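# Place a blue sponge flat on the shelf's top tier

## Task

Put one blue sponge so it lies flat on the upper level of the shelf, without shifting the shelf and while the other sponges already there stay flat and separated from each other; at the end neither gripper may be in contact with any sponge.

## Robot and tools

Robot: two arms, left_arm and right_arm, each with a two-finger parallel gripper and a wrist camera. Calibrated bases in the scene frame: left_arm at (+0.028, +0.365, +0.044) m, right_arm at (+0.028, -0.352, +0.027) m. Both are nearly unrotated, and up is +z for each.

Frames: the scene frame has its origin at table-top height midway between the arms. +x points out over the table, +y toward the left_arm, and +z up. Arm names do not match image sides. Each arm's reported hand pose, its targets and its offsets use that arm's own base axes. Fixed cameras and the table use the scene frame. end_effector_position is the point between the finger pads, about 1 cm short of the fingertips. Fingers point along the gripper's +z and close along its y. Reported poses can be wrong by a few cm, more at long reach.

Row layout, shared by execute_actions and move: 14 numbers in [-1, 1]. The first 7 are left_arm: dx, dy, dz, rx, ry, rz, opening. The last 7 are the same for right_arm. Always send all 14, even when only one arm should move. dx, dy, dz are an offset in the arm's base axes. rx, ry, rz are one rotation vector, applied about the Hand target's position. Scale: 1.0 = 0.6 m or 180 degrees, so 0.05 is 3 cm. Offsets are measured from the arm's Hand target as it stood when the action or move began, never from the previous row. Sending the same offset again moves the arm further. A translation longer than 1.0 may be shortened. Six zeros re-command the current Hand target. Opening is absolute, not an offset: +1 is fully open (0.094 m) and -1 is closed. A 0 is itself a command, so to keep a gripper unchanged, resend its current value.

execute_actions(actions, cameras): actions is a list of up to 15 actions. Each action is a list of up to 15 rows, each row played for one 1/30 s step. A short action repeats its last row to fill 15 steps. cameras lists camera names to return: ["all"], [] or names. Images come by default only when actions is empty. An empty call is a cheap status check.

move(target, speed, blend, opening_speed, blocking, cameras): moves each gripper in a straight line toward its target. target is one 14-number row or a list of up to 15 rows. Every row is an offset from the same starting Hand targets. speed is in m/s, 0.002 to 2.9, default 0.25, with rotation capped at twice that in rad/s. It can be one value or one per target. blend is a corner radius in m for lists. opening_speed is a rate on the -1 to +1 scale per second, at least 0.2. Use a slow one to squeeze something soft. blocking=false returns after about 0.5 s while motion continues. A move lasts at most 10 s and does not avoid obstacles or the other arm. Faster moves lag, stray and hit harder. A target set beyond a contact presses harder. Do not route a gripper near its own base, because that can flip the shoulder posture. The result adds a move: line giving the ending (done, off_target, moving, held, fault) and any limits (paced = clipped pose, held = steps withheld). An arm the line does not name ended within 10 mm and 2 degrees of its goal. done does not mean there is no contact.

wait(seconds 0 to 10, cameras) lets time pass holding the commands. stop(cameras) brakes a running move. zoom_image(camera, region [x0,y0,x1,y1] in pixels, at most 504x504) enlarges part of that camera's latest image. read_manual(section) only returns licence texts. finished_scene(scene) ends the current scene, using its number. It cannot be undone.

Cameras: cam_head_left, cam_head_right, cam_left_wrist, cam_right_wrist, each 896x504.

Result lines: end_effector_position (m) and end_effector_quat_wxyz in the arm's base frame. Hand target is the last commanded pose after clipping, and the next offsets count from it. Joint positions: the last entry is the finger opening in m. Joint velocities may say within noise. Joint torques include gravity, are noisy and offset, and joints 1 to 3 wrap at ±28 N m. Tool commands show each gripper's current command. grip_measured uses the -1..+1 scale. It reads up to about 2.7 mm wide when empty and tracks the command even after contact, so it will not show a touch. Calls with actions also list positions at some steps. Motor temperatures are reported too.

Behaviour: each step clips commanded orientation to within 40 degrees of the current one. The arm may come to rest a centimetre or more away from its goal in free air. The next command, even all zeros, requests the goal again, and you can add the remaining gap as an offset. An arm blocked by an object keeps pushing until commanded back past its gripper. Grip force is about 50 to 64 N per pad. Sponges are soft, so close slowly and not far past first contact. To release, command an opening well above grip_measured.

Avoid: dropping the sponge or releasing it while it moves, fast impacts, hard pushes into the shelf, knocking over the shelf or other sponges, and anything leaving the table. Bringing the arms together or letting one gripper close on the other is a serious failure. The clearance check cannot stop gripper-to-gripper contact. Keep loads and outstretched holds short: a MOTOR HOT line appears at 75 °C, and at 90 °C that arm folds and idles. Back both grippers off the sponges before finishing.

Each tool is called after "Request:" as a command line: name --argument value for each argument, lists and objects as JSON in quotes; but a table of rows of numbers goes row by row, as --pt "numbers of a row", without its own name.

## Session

Request:
execute_actions --actions '[]' --cameras '["all"]'

Scene clock: 0.00 s.
left_arm: end_effector_position=(+0.4062, +0.0450, +0.1053) grip_measured=+1.000 end_effector_quat_wxyz=(+0.570, -0.097, +0.805, +0.133) | right_arm: end_effector_position=(+0.4027, -0.0245, +0.1138) grip_measured=+1.000 end_effector_quat_wxyz=(+0.606, +0.063, +0.791, -0.059)
Joint positions: left_arm=[-0.056 1.587 0.449 0.792 -0.383 -0.025 0.094] | right_arm=[0.02 1.559 0.378 0.914 0.19 0.035 0.094]
Joint velocities: within noise
Joint torques (N m): no reading
Motor temperatures (°C): left_arm=[26 27 28 25 24 27 28] | right_arm=[27 29 26 27 27 28 28]
Heat: left arm: 28 °C; right arm: 29 °C.
Hand target: left_arm +0.4116, +0.0458, +0.1221; +0.590, -0.105, +0.790, +0.131 | right_arm +0.4073, -0.0259, +0.1300; +0.624, +0.070, +0.776, -0.058
Tool commands: left_gripper/opening=+1.0 right_gripper/opening=+1.0

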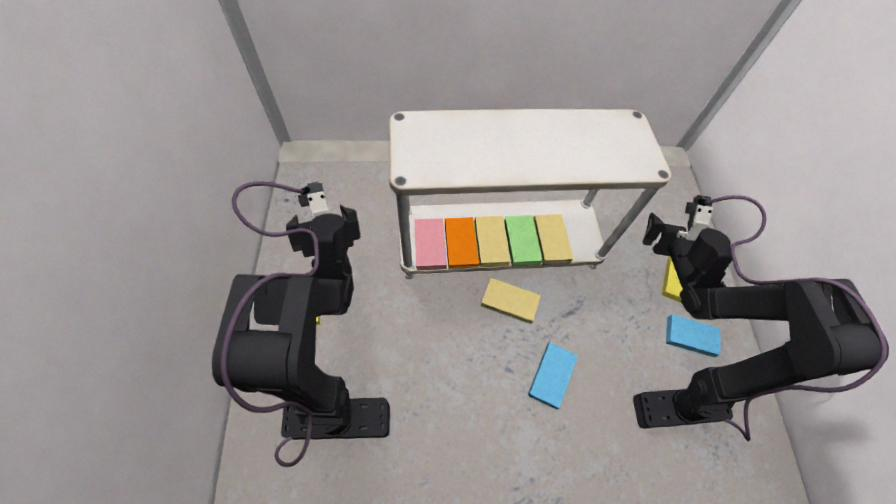

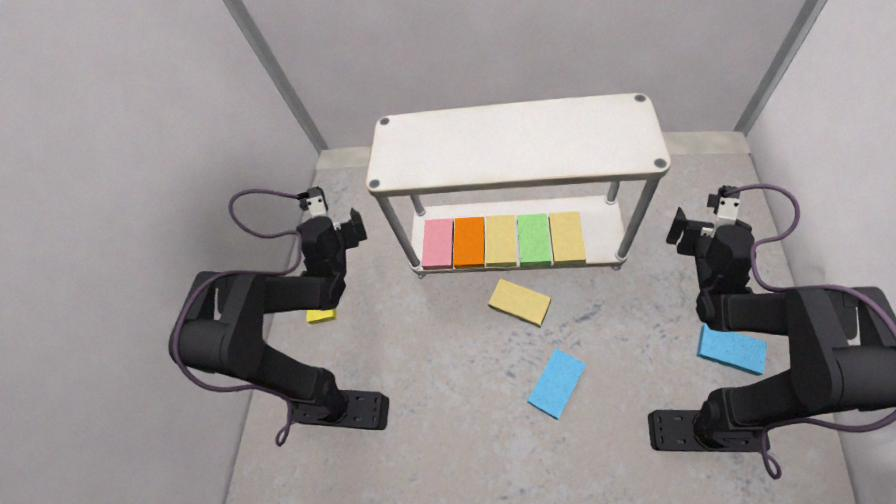

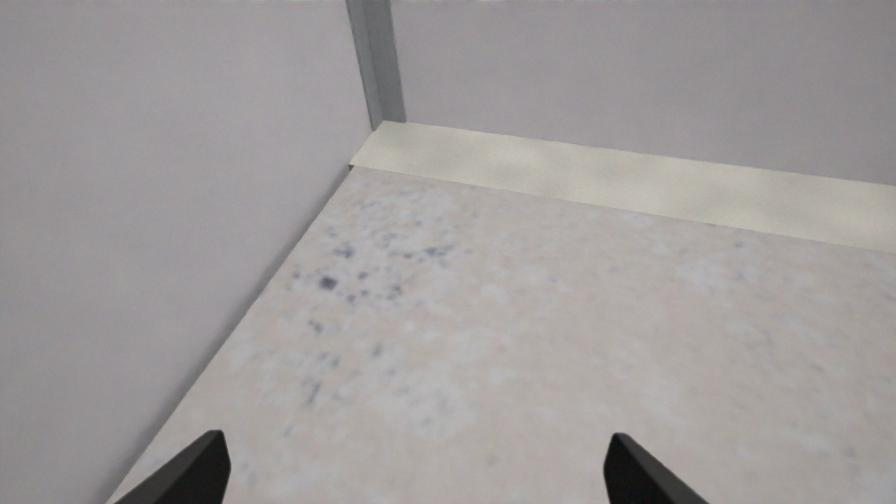

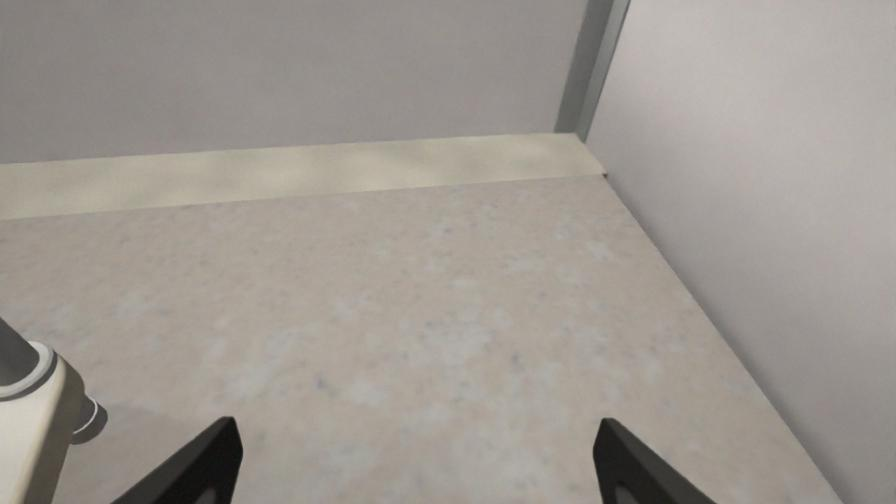

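Request:
move --pt "-0.2193 -0.1097 0.0632 -0.0466 0.2221 -0.1330 1.0 0 0 0 0 0 0 1.0" --pt "-0.3193 -0.4597 0.0798 0.0160 0.2281 -0.3039 1.0 0 0 0 0 0 0 1.0" --pt "-0.5360 -0.6930 0.0298 -0.0051 0.1867 -0.2667 1.0 0 0 0 0 0 0 1.0" --pt "-0.5993 -0.7897 -0.0535 -0.0215 0.1164 -0.2302 1.0 0 0 0 0 0 0 1.0" --speed '[0.45,0.45,0.45,0.35]' --blend '[0.05,0.05,0.04,0]' --cameras '["cam_head_left","cam_left_wrist"]'

Scene clock: 12.40 s.
left_arm: end_effector_position=(+0.0448, -0.4194, +0.0736) grip_measured=+1.000 end_effector_quat_wxyz=(+0.422, +0.205, +0.879, -0.089) | right_arm: end_effector_position=(+0.4027, -0.0245, +0.1138) grip_measured=+1.000 end_effector_quat_wxyz=(+0.606, +0.063, +0.791, -0.059)
Joint positions: left_arm=[-1.794 1.975 1.294 -0.633 -0.863 -1.217 0.094] | right_arm=[0.02 1.559 0.378 0.914 0.19 0.035 0.094]
Joint torques (N m): left_arm=[0.18 -6.61 8.21 0.39 -0.91 -0.11] | right_arm=[-0.09 -5.93 5.16 2.2 -0.01 0]
Heat: left arm: 29 °C; right arm: 30 °C.
Hand target: left_arm +0.0521, -0.4281, +0.0900; +0.444, +0.185, +0.872, -0.095 | right_arm +0.4073, -0.0259, +0.1300; +0.624, +0.070, +0.776, -0.058
Off the commanded pose: left_arm 0.020 m, 4 deg | right_arm 0.017 m, 3 deg.
move: off_target (left_arm, right_arm)
Images, in order (width x height): cam_head_left 896x504, cam_left_wrist 896x504.

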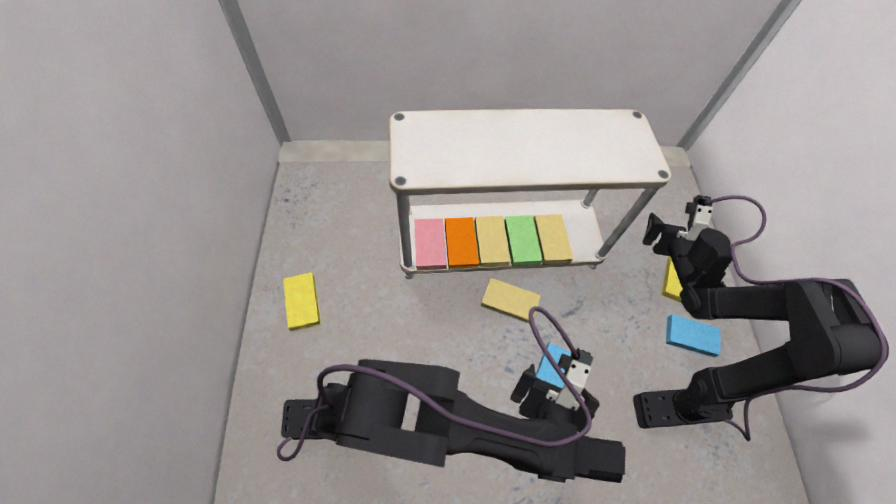

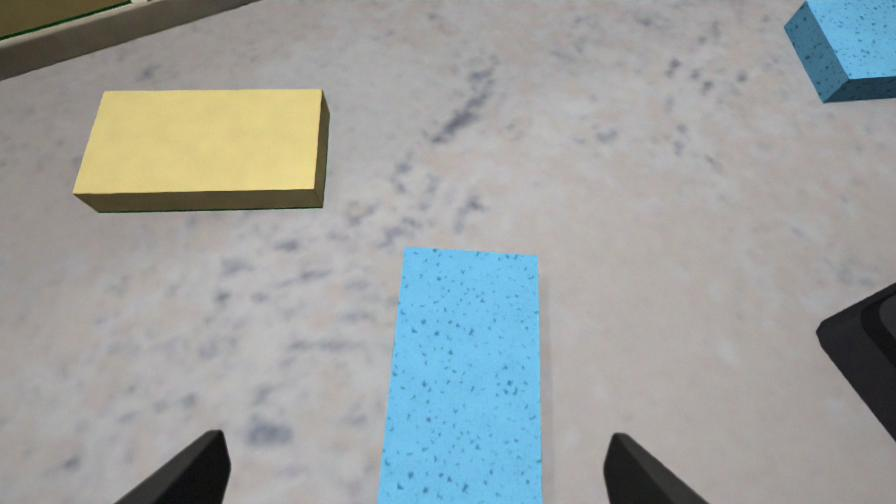

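Request:
move --target '[0.0320,-0.0433,-0.1017,0.0076,0.0149,-0.0183,1.0,0,0,0,0,0,0,1.0]' --speed '[0.25]' --cameras '["cam_left_wrist"]'

Scene clock: 16.10 s.
left_arm: end_effector_position=(+0.0739, -0.4480, +0.0274) grip_measured=+1.000 end_effector_quat_wxyz=(+0.416, +0.218, +0.879, -0.086) | right_arm: end_effector_position=(+0.4027, -0.0245, +0.1138) grip_measured=+1.000 end_effector_quat_wxyz=(+0.606, +0.063, +0.791, -0.059)
Joint positions: left_arm=[-1.7 2.112 1.294 -0.394 -0.819 -1.058 0.094] | right_arm=[0.02 1.559 0.378 0.914 0.19 0.035 0.094]
Joint torques (N m): left_arm=[0.08 -7.75 4.3 1.06 -0.37 0.04] | right_arm=[-0.1 -5.91 5.15 2.19 -0.01 0]
Heat: left arm: 30 °C; right arm: 31 °C.
Hand target: left_arm +0.0713, -0.4540, +0.0290; +0.418, +0.213, +0.877, -0.101 | right_arm +0.4073, -0.0259, +0.1300; +0.624, +0.070, +0.776, -0.058
Off the commanded pose: left_arm 0.007 m, 2 deg | right_arm 0.017 m, 3 deg.
move: off_target (right_arm)
Images, in order (width x height): cam_left_wrist 896x504.

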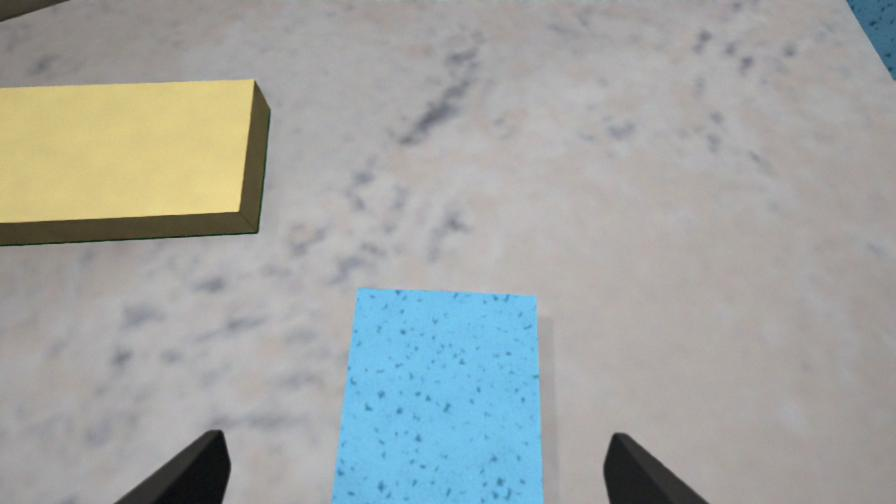

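Request:
move --pt "-0.0127 0.0042 -0.0792 -0.0033 0.0139 -0.0089 1.0 0 0 0 0 0 0 1.0" --pt "-0.0127 0.0042 -0.0792 -0.0033 0.0139 -0.0089 0.30 0 0 0 0 0 0 1.0" --speed '[0.15,0.15]' --opening_speed 0.6 --cameras '["cam_left_wrist"]'

Scene clock: 23.00 s.
left_arm: end_effector_position=(+0.0680, -0.4489, -0.0174) grip_measured=+0.306 end_effector_quat_wxyz=(+0.398, +0.221, +0.884, -0.106) | right_arm: end_effector_position=(+0.4027, -0.0245, +0.1138) grip_measured=+1.000 end_effector_quat_wxyz=(+0.606, +0.063, +0.791, -0.059)
Joint positions: left_arm=[-1.7 2.189 1.217 -0.206 -0.773 -1.05 0.061] | right_arm=[0.02 1.559 0.378 0.914 0.19 0.035 0.094]
Joint torques (N m): left_arm=[-0.23 -7.8 3.22 1.09 -0.34 0.05] | right_arm=[-0.1 -5.91 5.16 2.19 -0.01 0]
Motor temperatures (°C): left_arm=[26 29 29 27 25 27 28] | right_arm=[27 30 27 32 27 28 28]
Heat: left arm: 29 °C; right arm: 32 °C.
Hand target: left_arm +0.0636, -0.4515, -0.0186; +0.398, +0.221, +0.883, -0.116 | right_arm +0.4073, -0.0259, +0.1300; +0.624, +0.070, +0.776, -0.058
Off the commanded pose: left_arm 0.005 m, 1 deg | right_arm 0.017 m, 3 deg.
move: off_target (right_arm)
Images, in order (width x height): cam_left_wrist 896x504.

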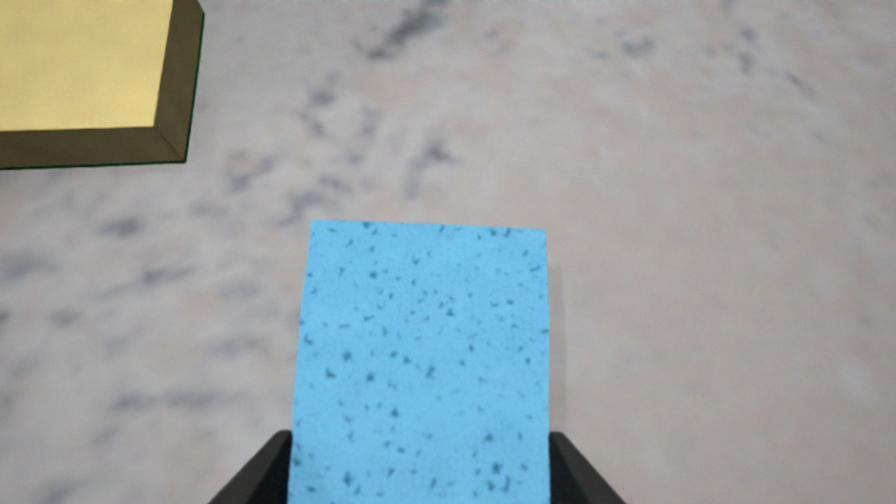

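Request:
move --pt "0 0 0 0 0 0 0.8 0 0 0 0 0 0 1.0" --pt "-0.0102 0.0057 -0.0163 0 0 0 0.8 0 0 0 0 0 0 1.0" --pt "-0.0102 0.0057 -0.0163 0 0 0 0.28 0 0 0 0 0 0 1.0" --speed '[0.1,0.1,0.1]' --opening_speed 0.7 --cameras '["cam_left_wrist"]'

Scene clock: 28.77 s.
left_arm: end_effector_position=(+0.0607, -0.4466, -0.0254) grip_measured=+0.350 end_effector_quat_wxyz=(+0.395, +0.226, +0.884, -0.106) | right_arm: end_effector_position=(+0.4027, -0.0245, +0.1138) grip_measured=+1.000 end_effector_quat_wxyz=(+0.606, +0.063, +0.791, -0.059)
Joint positions: left_arm=[-1.717 2.202 1.205 -0.191 -0.771 -1.061 0.063] | right_arm=[0.02 1.559 0.378 0.914 0.19 0.035 0.094]
Joint torques (N m): left_arm=[-0.39 -7.42 3.03 1.08 -0.44 -0.08] | right_arm=[-0.1 -5.93 5.15 2.2 -0.01 0]
Heat: left arm: 29 °C; right arm: 33 °C.
Hand target: left_arm +0.0575, -0.4481, -0.0283; +0.398, +0.221, +0.883, -0.116 | right_arm +0.4073, -0.0259, +0.1300; +0.624, +0.070, +0.776, -0.058
Off the commanded pose: left_arm 0.005 m, 1 deg | right_arm 0.017 m, 3 deg.
move: off_target (right_arm)
Images, in order (width x height): cam_left_wrist 896x504.

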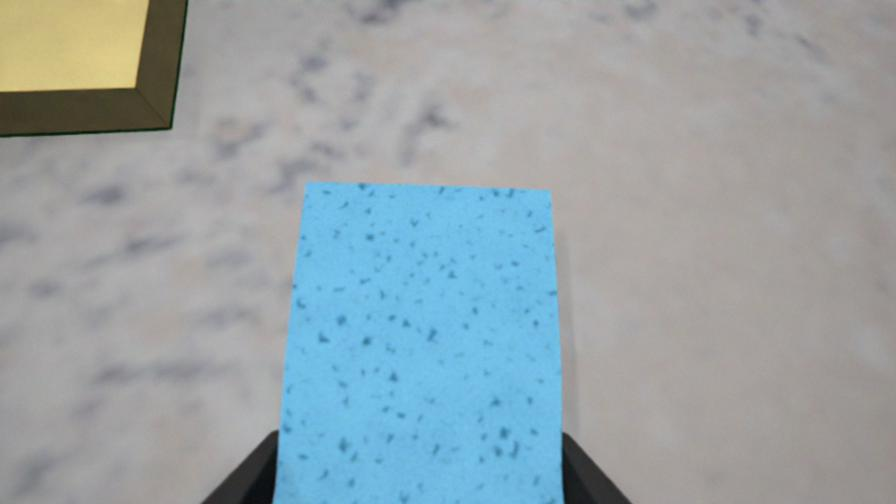

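Request:
move --pt "0.0125 0.0018 0.0972 0 0 0 0.28 0 0 0 0 0 0 1.0" --pt "0.1375 0.1135 0.4638 0 0 0 0.28 0 0 0 0 0 0 1.0" --pt "0.2958 0.2635 0.7172 -0.0080 -0.0145 0 0.28 0 0 0 0 0 0 1.0" --pt "0.5625 0.4018 0.6922 -0.0110 -0.0199 0 0.28 0 0 0 0 0 0 1.0" --speed '[0.2,0.4,0.4,0.3]' --blend '[0.03,0.06,0.05,0]' --cameras '["cam_head_left","cam_left_wrist"]'

Scene clock: 35.10 s.
left_arm: end_effector_position=(+0.3935, -0.2003, +0.3641) grip_measured=+0.346 end_effector_quat_wxyz=(+0.402, +0.209, +0.884, -0.112) | right_arm: end_effector_position=(+0.4027, -0.0245, +0.1138) grip_measured=+1.000 end_effector_quat_wxyz=(+0.606, +0.063, +0.791, -0.059)
Joint positions: left_arm=[-0.459 1.672 2.042 -1.081 0.034 -0.01 0.063] | right_arm=[0.02 1.559 0.378 0.914 0.19 0.035 0.094]
Joint torques (N m): left_arm=[-0.08 -4.57 8.7 1.58 0.14 0.05] | right_arm=[-0.1 -5.91 5.16 2.2 -0.01 0]
Heat: left arm: 30 °C; right arm: 33 °C.
Hand target: left_arm +0.3950, -0.2070, +0.3870; +0.429, +0.217, +0.868, -0.125 | right_arm +0.4073, -0.0259, +0.1300; +0.624, +0.070, +0.776, -0.058
Off the commanded pose: left_arm 0.024 m, 4 deg | right_arm 0.017 m, 3 deg.
move: off_target (left_arm, right_arm); blend cut to 0.0293 m at target 1
Images, in order (width x height): cam_head_left 896x504, cam_left_wrist 896x504.

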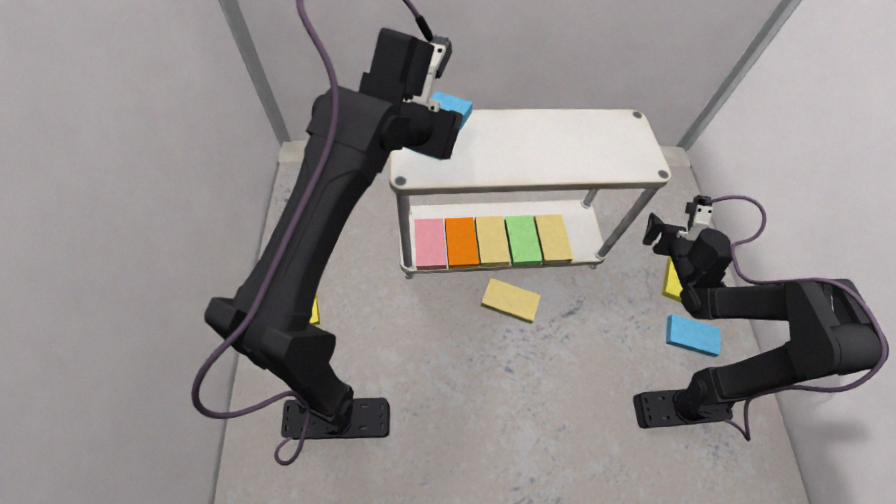

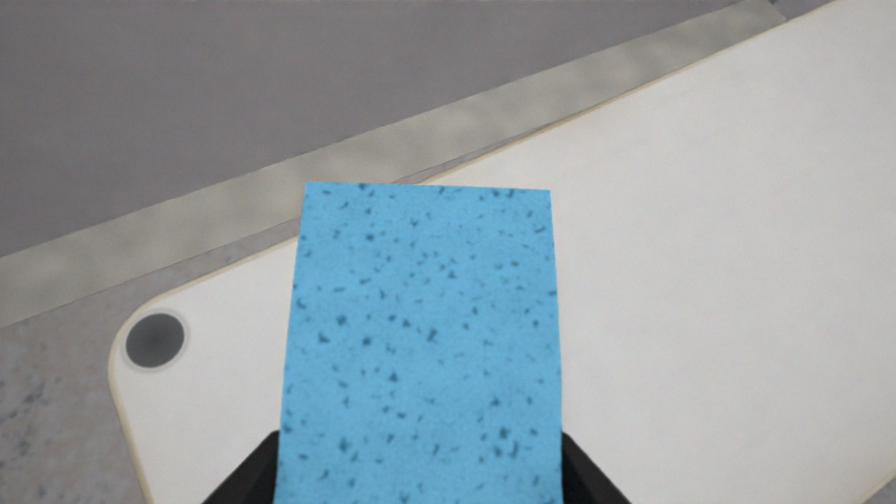

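Request:
move --target '[-0.005,0,-0.0667,0.0088,0.0021,-0.0057,0.28,0,0,0,0,0,0,1.0]' --speed '[0.06]' --cameras '["cam_left_wrist"]'

Scene clock: 38.43 s.
left_arm: end_effector_position=(+0.3970, -0.2013, +0.3320) grip_measured=+0.346 end_effector_quat_wxyz=(+0.398, +0.226, +0.883, -0.103) | right_arm: end_effector_position=(+0.4027, -0.0245, +0.1138) grip_measured=+1.000 end_effector_quat_wxyz=(+0.606, +0.063, +0.791, -0.059)
Joint positions: left_arm=[-0.458 1.624 1.854 -0.953 0.034 0.027 0.063] | right_arm=[0.02 1.559 0.378 0.914 0.19 0.035 0.094]
Joint torques (N m): left_arm=[-0.32 -7.32 3.73 1.81 0.1 0.05] | right_arm=[-0.09 -5.91 5.15 2.2 -0.01 0]
Heat: left arm: 30 °C; right arm: 34 °C.
Hand target: left_arm +0.3920, -0.2070, +0.3470; +0.422, +0.231, +0.869, -0.117 | right_arm +0.4073, -0.0259, +0.1300; +0.624, +0.070, +0.776, -0.058
Off the commanded pose: left_arm 0.017 m, 4 deg | right_arm 0.017 m, 3 deg.
move: off_target (left_arm, right_arm)
Images, in order (width x height): cam_left_wrist 896x504.

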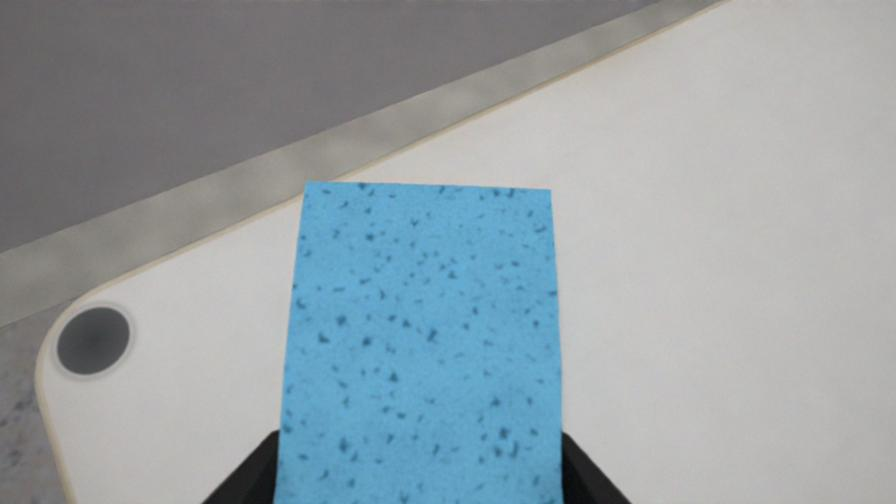

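Request:
move --pt "-0.010 0 -0.010 0 0 0 0.28 0 0 0 0 0 0 1.0" --pt "-0.010 0 -0.005 0 0 0 0.80 0 0 0 0 0 0 1.0" --pt "-0.1197 0.0595 0.1122 0 0 0 0.80 0 0 0 0 0 0 1.0" --pt "-0.1667 0.0867 0.125 0 0 0 0.80 0 0 0 0 0 0 1.0" --speed '[0.04,0.04,0.15,0.2]' --blend '[0,0,0.03,0]' --opening_speed 0.6 --cameras '["cam_head_left","cam_head_right","cam_left_wrist"]'

Scene clock: 44.37 s.
left_arm: end_effector_position=(+0.3035, -0.1579, +0.4088) grip_measured=+0.797 end_effector_quat_wxyz=(+0.415, +0.227, +0.874, -0.109) | right_arm: end_effector_position=(+0.4027, -0.0245, +0.1138) grip_measured=+1.000 end_effector_quat_wxyz=(+0.606, +0.063, +0.791, -0.059)
Joint positions: left_arm=[-0.464 1.418 2.01 -1.277 0.036 0.027 0.084] | right_arm=[0.02 1.559 0.378 0.914 0.19 0.035 0.094]
Joint torques (N m): left_arm=[0.47 -3.29 7.05 1.14 0.13 0.05] | right_arm=[-0.09 -5.91 5.15 2.2 -0.01 0]
Heat: left arm: 30 °C; right arm: 34 °C.
Hand target: left_arm +0.2920, -0.1550, +0.4220; +0.422, +0.231, +0.869, -0.117 | right_arm +0.4073, -0.0259, +0.1300; +0.624, +0.070, +0.776, -0.058
Off the commanded pose: left_arm 0.018 m, 2 deg | right_arm 0.017 m, 3 deg.
move: off_target (left_arm, right_arm); blend cut to 0.0167 m at target 3; target 2's new opening was sent with left_arm's hand 0.015 m and 2 deg from that target
Images, in order (width x height): cam_head_left 896x504, cam_head_right 896x504, cam_left_wrist 896x504.

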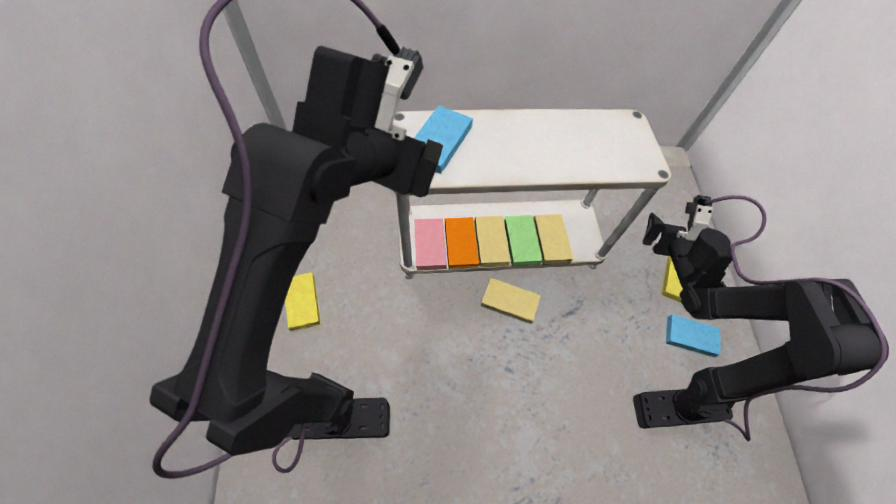

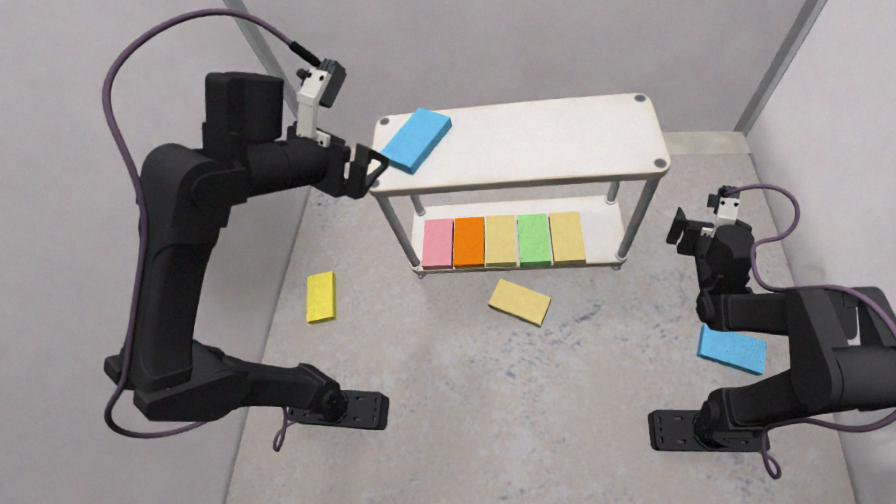

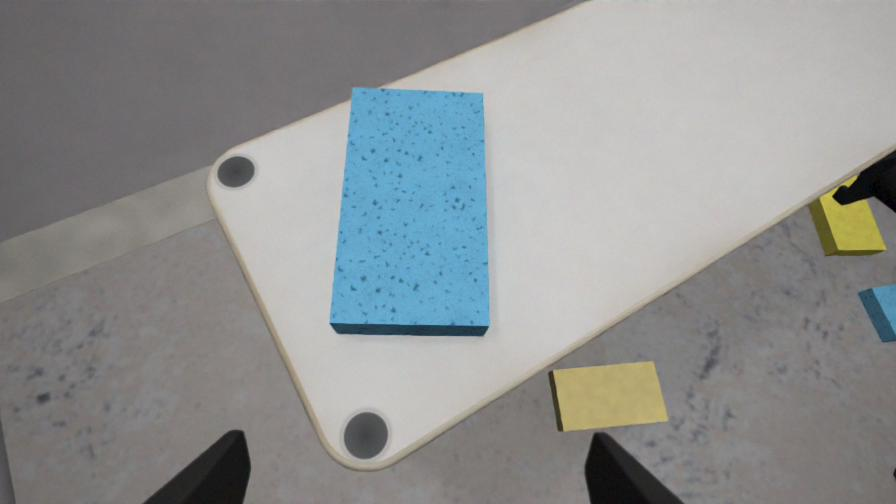

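Request:
finished_scene --scene 3

The scene is finished: the task was done.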